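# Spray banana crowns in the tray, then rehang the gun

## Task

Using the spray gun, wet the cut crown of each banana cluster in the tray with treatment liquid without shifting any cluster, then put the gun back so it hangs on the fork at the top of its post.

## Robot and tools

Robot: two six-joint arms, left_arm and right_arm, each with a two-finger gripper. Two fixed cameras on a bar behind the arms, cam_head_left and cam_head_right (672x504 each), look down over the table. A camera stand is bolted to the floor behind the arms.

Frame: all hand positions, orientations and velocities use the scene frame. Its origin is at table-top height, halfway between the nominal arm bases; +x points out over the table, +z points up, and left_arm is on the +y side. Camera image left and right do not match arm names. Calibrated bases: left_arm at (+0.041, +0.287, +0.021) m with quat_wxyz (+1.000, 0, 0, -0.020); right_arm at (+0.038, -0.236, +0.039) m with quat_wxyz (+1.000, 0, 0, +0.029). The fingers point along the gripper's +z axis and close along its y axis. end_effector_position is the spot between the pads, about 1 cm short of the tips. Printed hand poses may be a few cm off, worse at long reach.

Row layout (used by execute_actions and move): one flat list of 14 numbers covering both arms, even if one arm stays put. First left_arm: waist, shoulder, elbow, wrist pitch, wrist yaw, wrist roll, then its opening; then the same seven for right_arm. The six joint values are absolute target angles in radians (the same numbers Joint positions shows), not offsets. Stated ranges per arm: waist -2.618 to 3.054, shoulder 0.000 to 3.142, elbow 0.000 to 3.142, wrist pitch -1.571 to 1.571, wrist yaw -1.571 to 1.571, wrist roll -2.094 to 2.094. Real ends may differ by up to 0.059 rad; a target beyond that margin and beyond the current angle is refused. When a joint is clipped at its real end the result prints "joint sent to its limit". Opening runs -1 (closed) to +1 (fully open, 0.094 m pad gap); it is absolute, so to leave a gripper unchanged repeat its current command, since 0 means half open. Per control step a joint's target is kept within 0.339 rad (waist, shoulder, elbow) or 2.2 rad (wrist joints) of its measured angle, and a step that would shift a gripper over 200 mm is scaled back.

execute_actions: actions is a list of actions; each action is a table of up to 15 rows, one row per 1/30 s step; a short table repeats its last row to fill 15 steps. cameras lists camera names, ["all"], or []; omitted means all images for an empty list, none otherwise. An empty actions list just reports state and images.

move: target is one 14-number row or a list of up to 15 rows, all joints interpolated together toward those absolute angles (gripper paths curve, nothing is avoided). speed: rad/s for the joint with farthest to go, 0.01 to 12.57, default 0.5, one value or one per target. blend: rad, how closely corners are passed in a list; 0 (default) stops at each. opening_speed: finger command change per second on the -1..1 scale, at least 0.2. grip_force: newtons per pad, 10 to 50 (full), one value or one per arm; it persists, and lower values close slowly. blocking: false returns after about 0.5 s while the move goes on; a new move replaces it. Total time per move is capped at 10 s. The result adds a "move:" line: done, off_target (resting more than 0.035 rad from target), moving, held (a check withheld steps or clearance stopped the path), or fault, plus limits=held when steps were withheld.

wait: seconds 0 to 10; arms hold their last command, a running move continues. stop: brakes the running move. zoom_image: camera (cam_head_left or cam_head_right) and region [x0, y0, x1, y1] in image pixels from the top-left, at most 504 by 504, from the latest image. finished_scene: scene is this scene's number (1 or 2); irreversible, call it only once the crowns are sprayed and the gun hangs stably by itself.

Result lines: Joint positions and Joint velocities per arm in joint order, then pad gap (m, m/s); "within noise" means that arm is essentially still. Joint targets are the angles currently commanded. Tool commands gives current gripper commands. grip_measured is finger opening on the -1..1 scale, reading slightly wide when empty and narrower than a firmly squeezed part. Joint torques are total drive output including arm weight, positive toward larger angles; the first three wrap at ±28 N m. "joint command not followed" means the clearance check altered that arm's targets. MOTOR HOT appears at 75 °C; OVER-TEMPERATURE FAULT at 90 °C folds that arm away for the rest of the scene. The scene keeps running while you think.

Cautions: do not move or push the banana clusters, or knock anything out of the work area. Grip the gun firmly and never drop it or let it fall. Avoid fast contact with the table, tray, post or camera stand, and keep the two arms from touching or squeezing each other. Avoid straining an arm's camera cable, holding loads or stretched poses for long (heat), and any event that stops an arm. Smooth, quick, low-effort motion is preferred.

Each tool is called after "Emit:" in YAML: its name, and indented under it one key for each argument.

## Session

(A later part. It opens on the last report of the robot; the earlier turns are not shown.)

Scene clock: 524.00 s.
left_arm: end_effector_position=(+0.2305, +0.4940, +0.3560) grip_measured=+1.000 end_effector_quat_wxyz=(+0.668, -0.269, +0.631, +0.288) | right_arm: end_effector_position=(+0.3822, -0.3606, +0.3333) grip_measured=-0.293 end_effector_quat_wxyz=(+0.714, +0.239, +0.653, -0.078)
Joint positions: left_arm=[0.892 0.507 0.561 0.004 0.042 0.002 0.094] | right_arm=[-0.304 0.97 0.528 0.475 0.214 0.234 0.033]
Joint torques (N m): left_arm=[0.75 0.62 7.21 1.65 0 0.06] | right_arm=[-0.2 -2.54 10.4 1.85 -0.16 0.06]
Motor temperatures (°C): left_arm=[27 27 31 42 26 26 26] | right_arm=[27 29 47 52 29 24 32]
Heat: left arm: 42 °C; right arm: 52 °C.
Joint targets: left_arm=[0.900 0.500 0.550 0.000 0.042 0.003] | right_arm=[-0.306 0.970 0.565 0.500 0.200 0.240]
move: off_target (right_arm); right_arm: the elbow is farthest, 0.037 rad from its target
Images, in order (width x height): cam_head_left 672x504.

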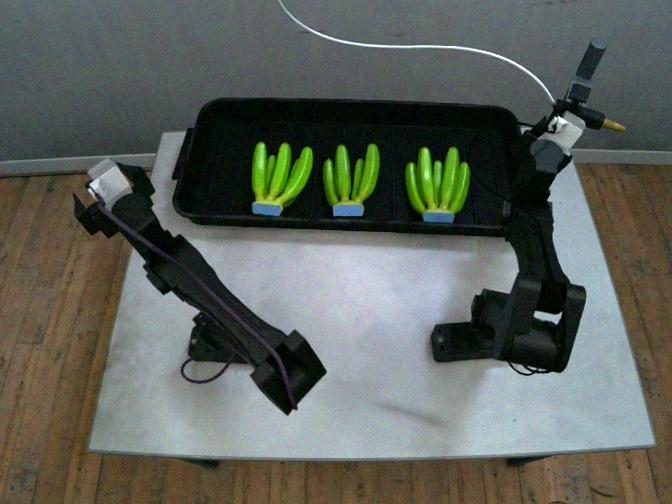

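Emit:
move:
  target:
    - [0.9,0.5,0.55,0.0,0.042,0.003,1,-0.285,0.84,0.455,0.46,0.235,0.24,-0.45]
    - [0.9,0.5,0.55,0.0,0.042,0.003,1,-0.290,0.95,0.46,0.54,0.225,0.26,-0.45]
  speed: 0.25
  cameras: ["cam_head_left","cam_head_right"]

Emit:
zoom_image:
  camera: "cam_head_left"
  region: [530, 60, 640, 160]

Emit:
zoom_image:
  camera: "cam_head_right"
  region: [530, 60, 640, 160]

Scene clock: 543.57 s.
left_arm: end_effector_position=(+0.2305, +0.4940, +0.3560) grip_measured=+1.000 end_effector_quat_wxyz=(+0.668, -0.269, +0.631, +0.288) | right_arm: end_effector_position=(+0.3761, -0.3584, +0.3156) grip_measured=-0.293 end_effector_quat_wxyz=(+0.709, +0.249, +0.656, -0.074)
Joint positions: left_arm=[0.892 0.507 0.561 0.004 0.042 0.002 0.094] | right_arm=[-0.294 0.953 0.467 0.502 0.231 0.255 0.033]
Joint torques (N m): left_arm=[0.73 0.5 7.24 1.65 -0.01 0.01] | right_arm=[0.36 -2.58 6.97 1.96 -0.05 0.05]
Heat: left arm: 42 °C; right arm: 52 °C.
Joint targets: left_arm=[0.900 0.500 0.550 0.000 0.042 0.003] | right_arm=[-0.290 0.950 0.460 0.540 0.225 0.260]
move: off_target (right_arm); right_arm: the wrist pitch is farthest, 0.038 rad from its target

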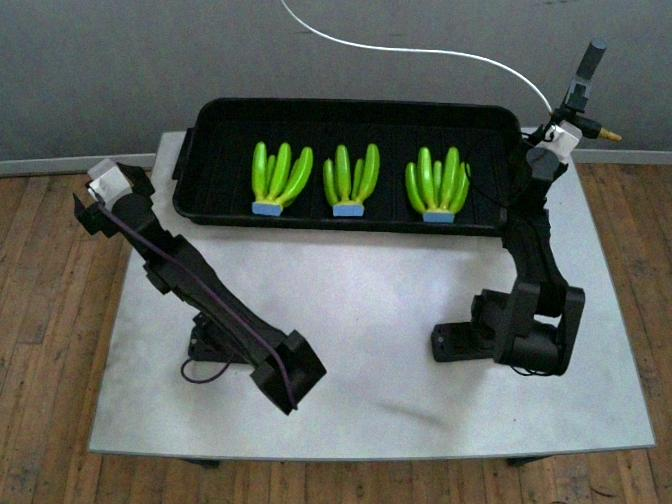

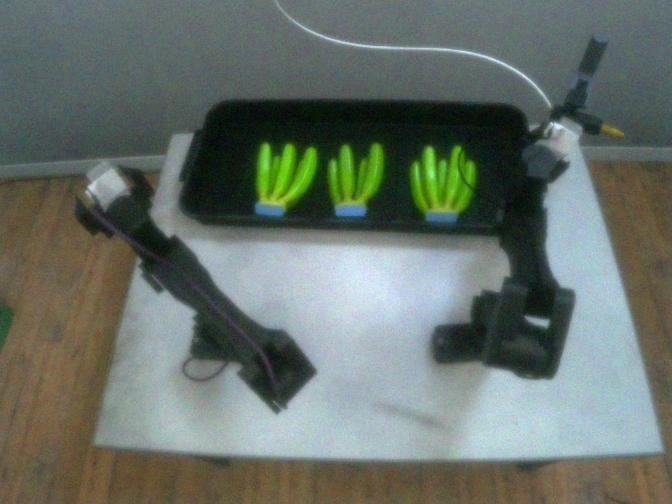

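Scaled by 4.582 from the camera's 672x504 image, which has a finer 960x720 frame.

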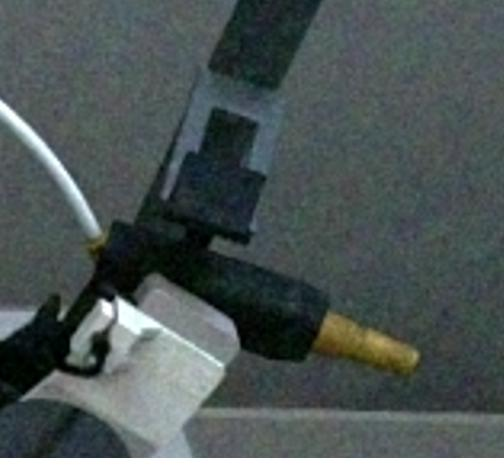

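Scaled by 4.582 from the camera's 672x504 image, which has a finer 960x720 frame.

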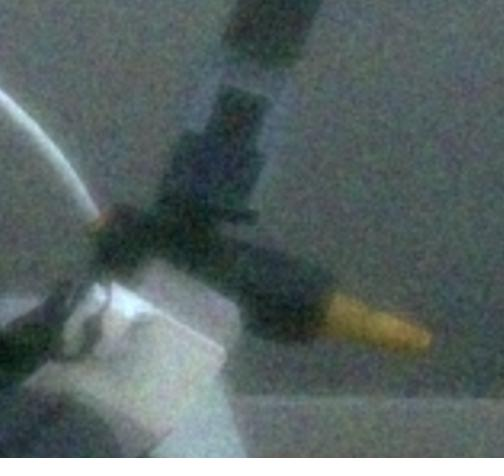

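Emit:
move:
  target:
    - [0.9,0.5,0.55,0.0,0.042,0.003,1,-0.306,1.05,0.555,0.58,0.200,0.26,-0.45]
  speed: 0.15
  cameras: ["cam_head_left"]

Emit:
zoom_image:
  camera: "cam_head_left"
  region: [530, 60, 640, 160]

Scene clock: 573.07 s.
left_arm: end_effector_position=(+0.2305, +0.4940, +0.3560) grip_measured=+1.000 end_effector_quat_wxyz=(+0.668, -0.269, +0.631, +0.288) | right_arm: end_effector_position=(+0.3934, -0.3632, +0.3078) grip_measured=-0.293 end_effector_quat_wxyz=(+0.698, +0.253, +0.666, -0.071)
Joint positions: left_arm=[0.892 0.507 0.561 0.004 0.042 0.002 0.094] | right_arm=[-0.3 1.051 0.506 0.53 0.222 0.265 0.033]
Joint torques (N m): left_arm=[0.76 0.59 7.27 1.65 -0.01 0.04] | right_arm=[-0.46 -3.07 11.43 2.08 -0.25 -0.07]
Heat: left arm: 42 °C; right arm: 52 °C.
Joint targets: left_arm=[0.900 0.500 0.550 0.000 0.042 0.003] | right_arm=[-0.306 1.050 0.555 0.580 0.200 0.260]
move: off_target (right_arm); right_arm: the wrist pitch is farthest, 0.050 rad from its target
Images, in order (width x height): cam_head_left 672x504.

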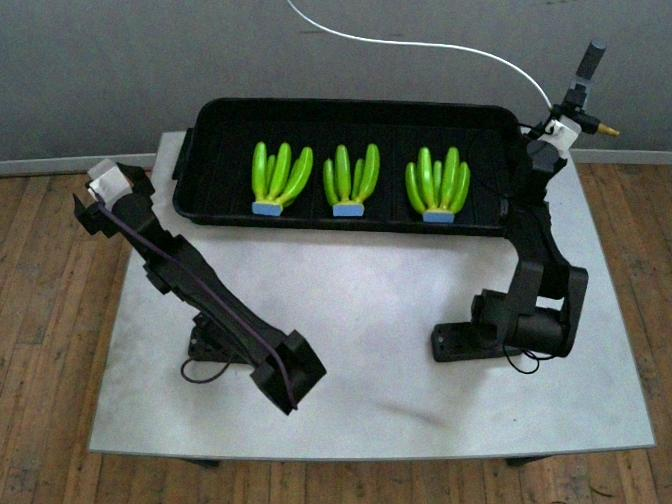

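Scaled by 4.582 from the camera's 672x504 image, which has a finer 960x720 frame.

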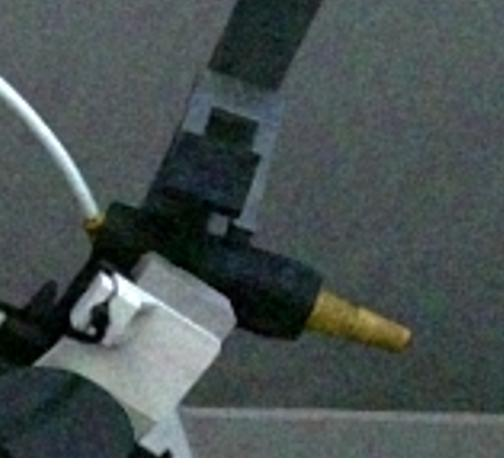

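Emit:
move:
  target:
    - [0.9,0.5,0.55,0.0,0.042,0.003,1,-0.320,1.05,0.58,0.60,0.200,0.26,-0.45]
  speed: 0.15
  cameras: ["cam_head_left"]

Emit:
zoom_image:
  camera: "cam_head_left"
  region: [540, 70, 610, 130]

Scene clock: 582.20 s.
left_arm: end_effector_position=(+0.2305, +0.4940, +0.3560) grip_measured=+1.000 end_effector_quat_wxyz=(+0.668, -0.269, +0.631, +0.288) | right_arm: end_effector_position=(+0.3939, -0.3668, +0.3087) grip_measured=-0.293 end_effector_quat_wxyz=(+0.697, +0.257, +0.666, -0.071)
Joint positions: left_arm=[0.892 0.507 0.561 0.004 0.042 0.002 0.094] | right_arm=[-0.312 1.057 0.517 0.519 0.216 0.27 0.033]
Joint torques (N m): left_arm=[0.72 0.65 7.27 1.65 -0.01 0.05] | right_arm=[-0.66 -3.75 12.68 2.41 -0.19 -0.07]
Heat: left arm: 42 °C; right arm: 54 °C.
Joint targets: left_arm=[0.900 0.500 0.550 0.000 0.042 0.003] | right_arm=[-0.320 1.050 0.580 0.600 0.200 0.260]
move: off_target (right_arm); right_arm: the wrist pitch is farthest, 0.081 rad from its target
Images, in order (width x height): cam_head_left 672x504.

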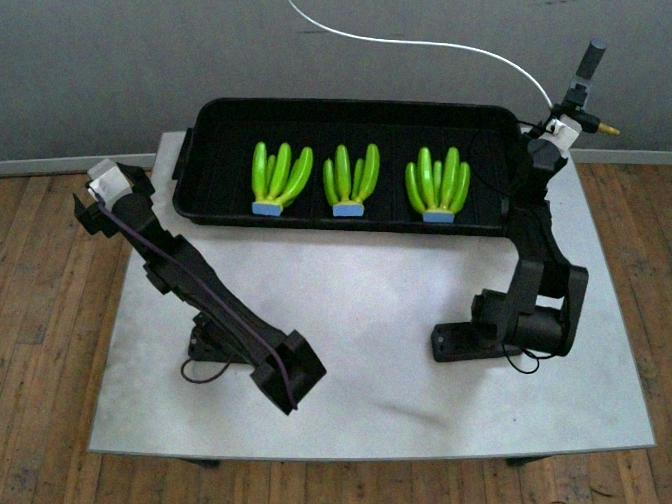

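Scaled by 7.200 from the camera's 672x504 image, which has a finer 960x720 frame.

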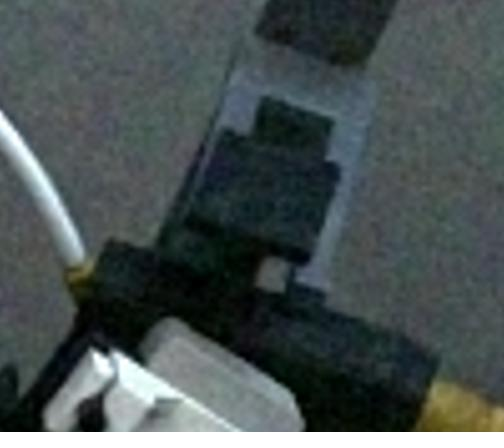

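Emit:
move:
  target:
    - [0.9,0.5,0.55,0.0,0.042,0.003,1,-0.330,1.08,0.63,0.64,0.205,0.26,-0.45]
    - [0.9,0.5,0.55,0.0,0.042,0.003,1,-0.342,1.16,0.69,0.68,0.185,0.26,-0.45]
  speed: 0.15
  cameras: ["cam_head_left"]

Emit:
zoom_image:
  camera: "cam_head_left"
  region: [530, 60, 640, 160]

Scene clock: 598.47 s.
left_arm: end_effector_position=(+0.2305, +0.4940, +0.3560) grip_measured=+1.000 end_effector_quat_wxyz=(+0.668, -0.269, +0.631, +0.288) | right_arm: end_effector_position=(+0.4128, -0.3794, +0.3063) grip_measured=-0.293 end_effector_quat_wxyz=(+0.688, +0.268, +0.670, -0.074)
Joint positions: left_arm=[0.892 0.507 0.561 0.004 0.042 0.002 0.094] | right_arm=[-0.331 1.165 0.585 0.537 0.215 0.282 0.033]
Joint torques (N m): left_arm=[0.73 0.5 7.25 1.65 -0.02 0.04] | right_arm=[-0.9 -4.46 16.1 3.03 -0.31 -0.23]
Motor temperatures (°C): left_arm=[27 27 31 42 26 26 26] | right_arm=[27 28 51 58 29 24 33]
Heat: left arm: 42 °C; right arm: 58 °C.
Joint targets: left_arm=[0.900 0.500 0.550 0.000 0.042 0.003] | right_arm=[-0.342 1.160 0.690 0.680 0.185 0.260]
move: off_target (right_arm); right_arm: the wrist pitch is farthest, 0.143 rad from its target
Images, in order (width x height): cam_head_left 672x504.

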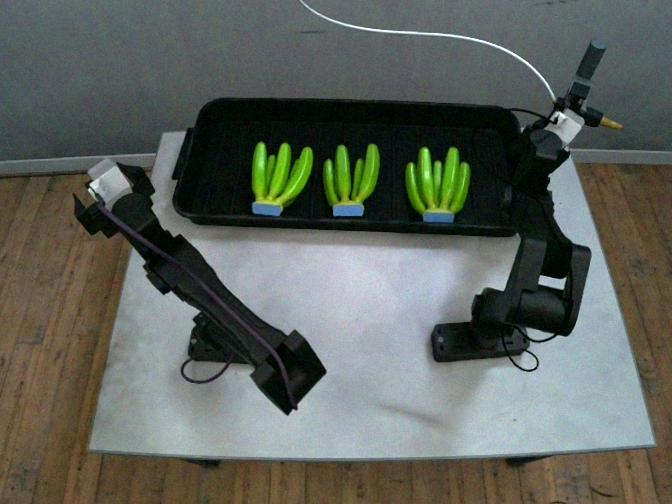

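Scaled by 4.582 from the camera's 672x504 image, which has a finer 960x720 frame.

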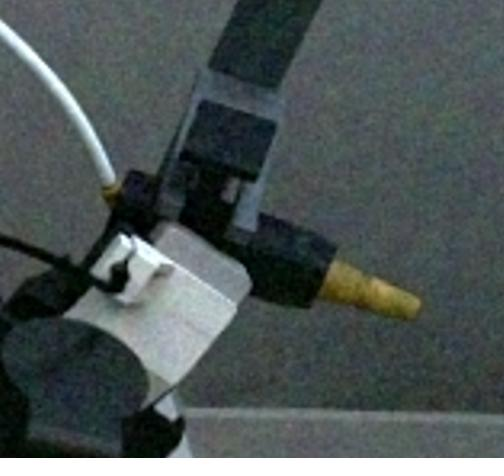

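Emit:
move:
  target:
    - [0.9,0.5,0.55,0.0,0.042,0.003,1,-0.358,1.225,0.70,0.68,0.185,0.24,-0.45]
  speed: 0.15
  cameras: ["cam_head_left"]

Emit:
zoom_image:
  camera: "cam_head_left"
  region: [530, 60, 640, 160]

Scene clock: 605.23 s.
left_arm: end_effector_position=(+0.2305, +0.4940, +0.3560) grip_measured=+1.000 end_effector_quat_wxyz=(+0.668, -0.269, +0.631, +0.288) | right_arm: end_effector_position=(+0.4248, -0.3886, +0.2994) grip_measured=-0.293 end_effector_quat_wxyz=(+0.681, +0.266, +0.678, -0.082)
Joint positions: left_arm=[0.892 0.507 0.561 0.004 0.042 0.002 0.094] | right_arm=[-0.35 1.237 0.62 0.557 0.202 0.266 0.033]
Joint torques (N m): left_arm=[0.87 0.59 7.3 1.64 -0.01 0.05] | right_arm=[-0.58 -5.81 14.01 2.82 -0.18 -0.3]
Motor temperatures (°C): left_arm=[27 27 31 42 26 26 26] | right_arm=[27 29 55 64 29 24 33]
Heat: left arm: 42 °C; right arm: 64 °C.
Joint targets: left_arm=[0.900 0.500 0.550 0.000 0.042 0.003] | right_arm=[-0.358 1.225 0.700 0.680 0.185 0.240]
move: off_target (right_arm); right_arm: the wrist pitch is farthest, 0.123 rad from its target
Images, in order (width x height): cam_head_left 672x504.

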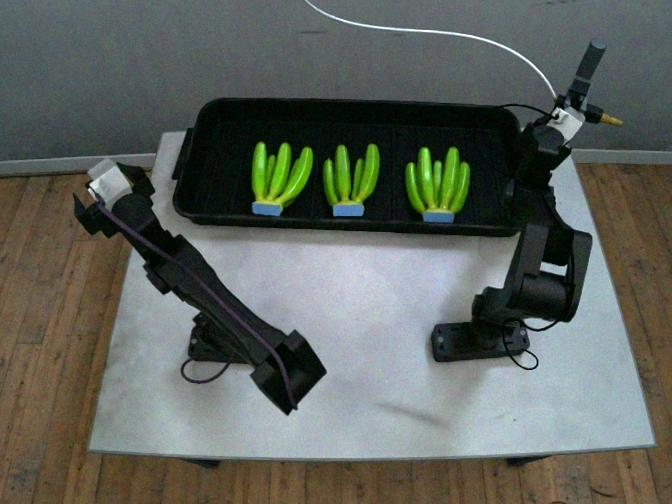

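Scaled by 4.582 from the camera's 672x504 image, which has a finer 960x720 frame.

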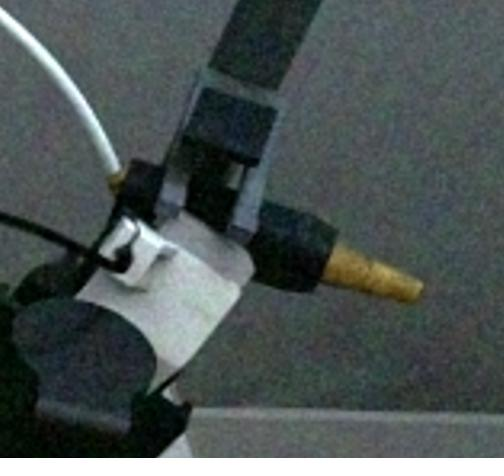

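Emit:
move:
  target:
    - [0.9,0.5,0.55,0.0,0.042,0.003,1,-0.355,1.237,0.60,0.60,0.195,0.25,-0.45]
    - [0.9,0.5,0.55,0.0,0.042,0.003,1,-0.355,1.237,0.595,0.60,0.195,0.25,0.1]
  speed: 0.15
  opening_speed: 0.25
  cameras: ["cam_head_left"]

Emit:
zoom_image:
  camera: "cam_head_left"
  region: [530, 60, 640, 160]

Scene clock: 620.63 s.
left_arm: end_effector_position=(+0.2305, +0.4940, +0.3560) grip_measured=+1.000 end_effector_quat_wxyz=(+0.668, -0.269, +0.631, +0.288) | right_arm: end_effector_position=(+0.4229, -0.3908, +0.3012) grip_measured=+0.099 end_effector_quat_wxyz=(+0.687, +0.266, +0.671, -0.087)
Joint positions: left_arm=[0.892 0.507 0.561 0.004 0.042 0.002 0.094] | right_arm=[-0.354 1.237 0.608 0.587 0.206 0.26 0.052]
Joint torques (N m): left_arm=[0.8 0.58 7.28 1.66 -0.01 0.01] | right_arm=[-0.12 -4.78 6.28 1.78 -0.18 -0.12]
Motor temperatures (°C): left_arm=[27 27 31 42 26 26 26] | right_arm=[27 29 55 67 29 24 33]
Heat: left arm: 42 °C; right arm: 67 °C.
Joint targets: left_arm=[0.900 0.500 0.550 0.000 0.042 0.003] | right_arm=[-0.355 1.237 0.595 0.600 0.195 0.250]
move: done; target 2's new numbers were sent with right_arm's wrist pitch 0.039 rad from that target
Images, in order (width x height): cam_head_left 672x504.

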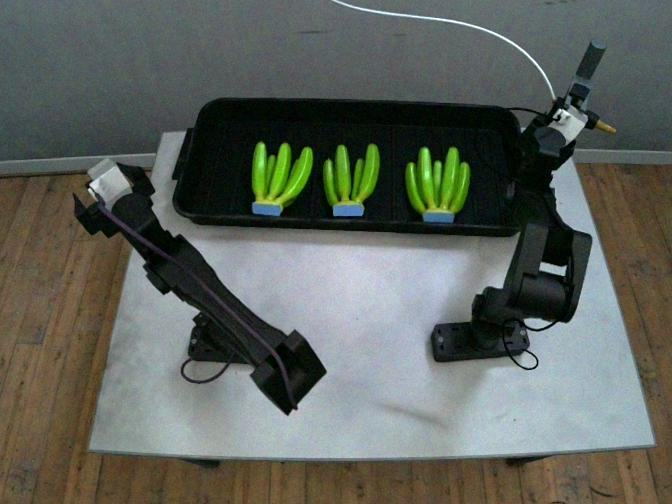

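Scaled by 4.582 from the camera's 672x504 image, which has a finer 960x720 frame.

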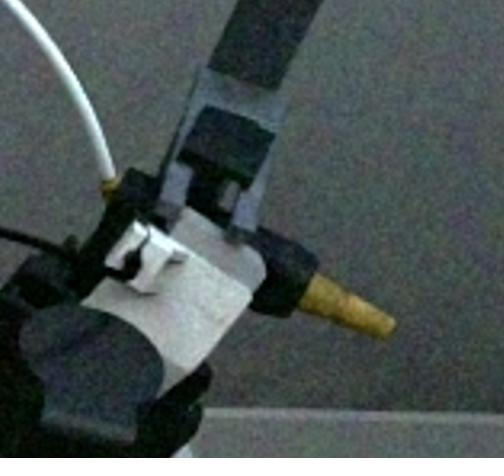

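Emit:
move:
  target:
    - [0.9,0.5,0.55,0.0,0.042,0.003,1,-0.355,1.237,0.60,0.60,0.20,0.25,-0.3]
    - [0.9,0.5,0.55,0.0,0.042,0.003,1,-0.362,1.29,0.685,0.645,0.19,0.25,-0.3]
    - [0.9,0.5,0.55,0.0,0.042,0.003,1,-0.362,1.29,0.645,0.645,0.19,0.25,-0.3]
  speed: 0.15
  cameras: ["cam_head_left"]

Emit:
zoom_image:
  camera: "cam_head_left"
  region: [530, 60, 640, 160]

Scene clock: 631.83 s.
left_arm: end_effector_position=(+0.2305, +0.4940, +0.3560) grip_measured=+1.000 end_effector_quat_wxyz=(+0.668, -0.269, +0.631, +0.288) | right_arm: end_effector_position=(+0.4327, -0.3942, +0.3019) grip_measured=-0.167 end_effector_quat_wxyz=(+0.688, +0.265, +0.670, -0.087)
Joint positions: left_arm=[0.892 0.507 0.561 0.004 0.042 0.002 0.094] | right_arm=[-0.356 1.286 0.638 0.608 0.204 0.258 0.039]
Joint torques (N m): left_arm=[0.66 0.54 7.27 1.66 -0.02 0.03] | right_arm=[-0.57 -4.59 7.8 2 -0.15 -0.05]
Motor temperatures (°C): left_arm=[27 27 31 42 26 26 26] | right_arm=[27 29 52 62 29 24 32]
Heat: left arm: 42 °C; right arm: 62 °C.
Joint targets: left_arm=[0.900 0.500 0.550 0.000 0.042 0.003] | right_arm=[-0.362 1.290 0.645 0.645 0.190 0.250]
move: off_target (right_arm); right_arm: the wrist pitch is farthest, 0.037 rad from its target
Images, in order (width x height): cam_head_left 672x504.

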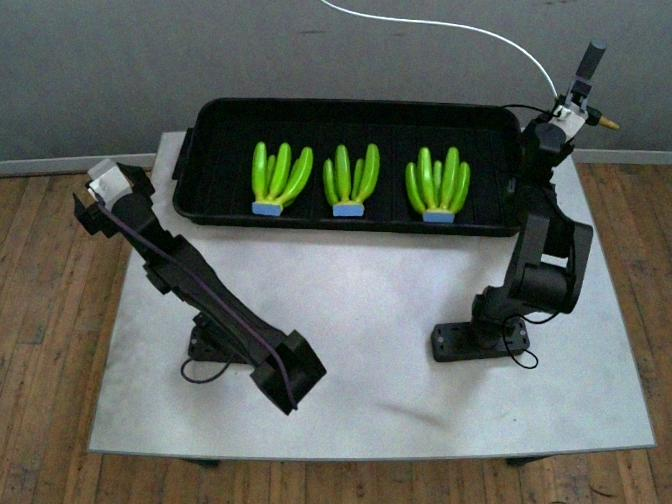

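Scaled by 4.582 from the camera's 672x504 image, which has a finer 960x720 frame.

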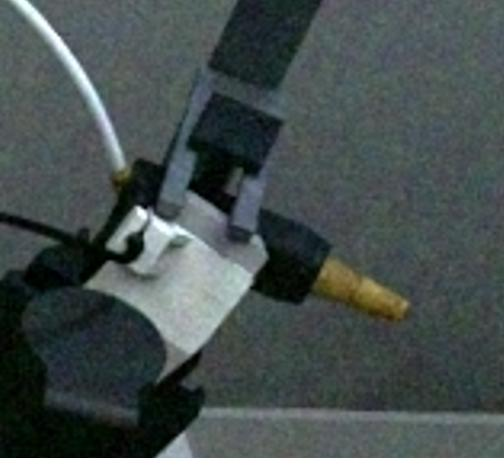

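Cap at (235,132), seat position. Lower, open slowly and back out.

Emit:
move:
  target:
    - [0.9,0.5,0.55,0.0,0.042,0.003,1,-0.362,1.29,0.62,0.635,0.20,0.25,-0.3]
    - [0.9,0.5,0.55,0.0,0.042,0.003,1,-0.362,1.29,0.62,0.635,0.20,0.25,0.6]
  speed: 0.15
  opening_speed: 0.25
  cameras: ["cam_head_left"]

Emit:
zoom_image:
  camera: "cam_head_left"
  region: [530, 60, 640, 160]

Scene clock: 643.80 s.
left_arm: end_effector_position=(+0.2305, +0.4940, +0.3560) grip_measured=+1.000 end_effector_quat_wxyz=(+0.668, -0.269, +0.631, +0.288) | right_arm: end_effector_position=(+0.4322, -0.3949, +0.3022) grip_measured=+0.598 end_effector_quat_wxyz=(+0.689, +0.266, +0.668, -0.089)
Joint positions: left_arm=[0.892 0.507 0.561 0.004 0.042 0.002 0.094] | right_arm=[-0.356 1.286 0.636 0.614 0.208 0.258 0.075]
Joint torques (N m): left_arm=[0.7 0.59 7.23 1.65 -0.03 0.05] | right_arm=[-0.46 -4.7 6.13 1.85 -0.13 -0.05]
Motor temperatures (°C): left_arm=[27 27 31 42 26 26 26] | right_arm=[27 29 51 60 29 24 32]
Heat: left arm: 42 °C; right arm: 60 °C.
Joint targets: left_arm=[0.900 0.500 0.550 0.000 0.042 0.003] | right_arm=[-0.362 1.290 0.620 0.635 0.200 0.250]
move: done
Images, in order (width x height): cam_head_left 672x504.

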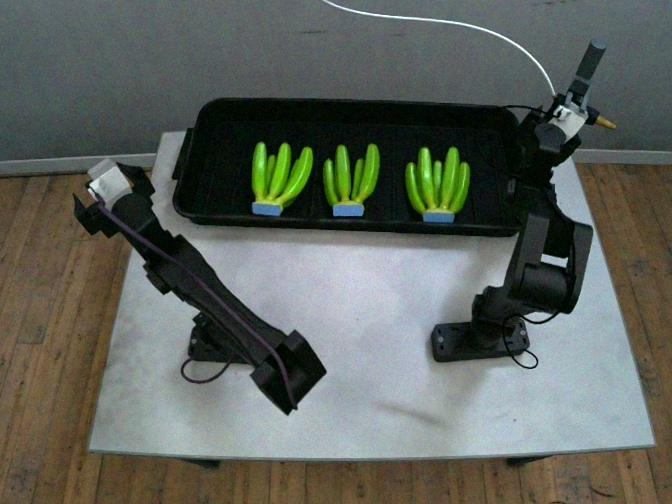

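Scaled by 4.582 from the camera's 672x504 image, which has a finer 960x720 frame.

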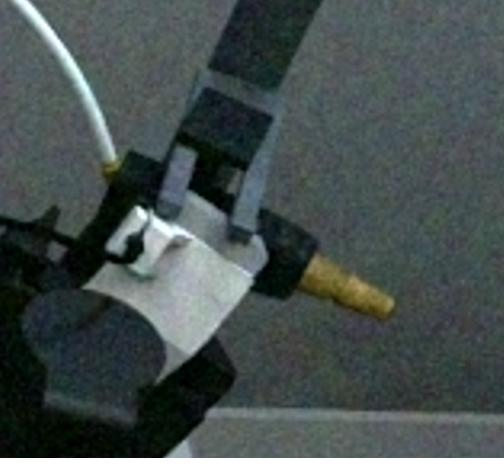

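Emit:
move:
  target:
    - [0.9,0.5,0.55,0.0,0.042,0.003,1,-0.362,1.29,0.615,0.635,0.21,0.25,1]
    - [0.9,0.5,0.55,0.0,0.042,0.003,1,-0.345,1.16,0.50,0.605,0.23,0.25,1]
    - [0.9,0.5,0.55,0.0,0.042,0.003,1,-0.255,0.76,0.26,0.47,0.32,0.25,1]
    - [0.9,0.5,0.55,0.0,0.042,0.003,1,-0.2,0.45,0.20,0.2,0.32,0.22,1]
  speed: 0.3
  blend: [0,0.05,0.1,0]
  cameras: ["cam_head_left"]

Emit:
zoom_image:
  camera: "cam_head_left"
  region: [510, 40, 650, 200]

Scene clock: 655.67 s.
left_arm: end_effector_position=(+0.2305, +0.4940, +0.3560) grip_measured=+1.000 end_effector_quat_wxyz=(+0.668, -0.269, +0.631, +0.288) | right_arm: end_effector_position=(+0.3043, -0.3313, +0.2705) grip_measured=+0.998 end_effector_quat_wxyz=(+0.695, +0.241, +0.672, -0.084)
Joint positions: left_arm=[0.892 0.507 0.561 0.004 0.042 0.002 0.094] | right_arm=[-0.209 0.462 0.222 0.219 0.313 0.231 0.094]
Joint torques (N m): left_arm=[0.8 0.62 7.3 1.66 -0.03 0.06] | right_arm=[0.72 -0.24 6 1.47 0.02 -0.09]
Motor temperatures (°C): left_arm=[27 27 31 42 26 26 26] | right_arm=[27 29 49 57 29 24 32]
Heat: left arm: 42 °C; right arm: 57 °C.
Joint targets: left_arm=[0.900 0.500 0.550 0.000 0.042 0.003] | right_arm=[-0.200 0.450 0.200 0.200 0.320 0.220]
move: done
Images, in order (width x height): cam_head_left 672x504.

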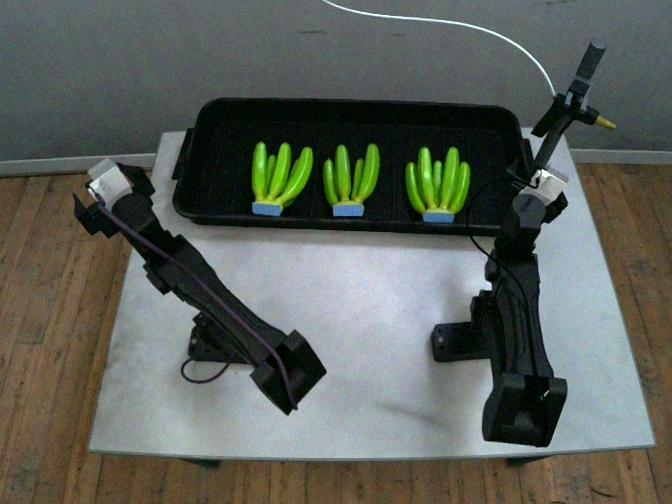

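Scaled by 3.150 from the camera's 672x504 image, which has a finer 960x720 frame.

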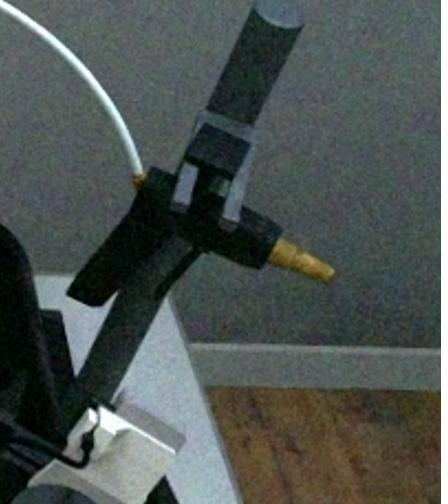

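Hung properly.

Emit:
finished_scene:
  scene: 2

The scene is finished: the task was done.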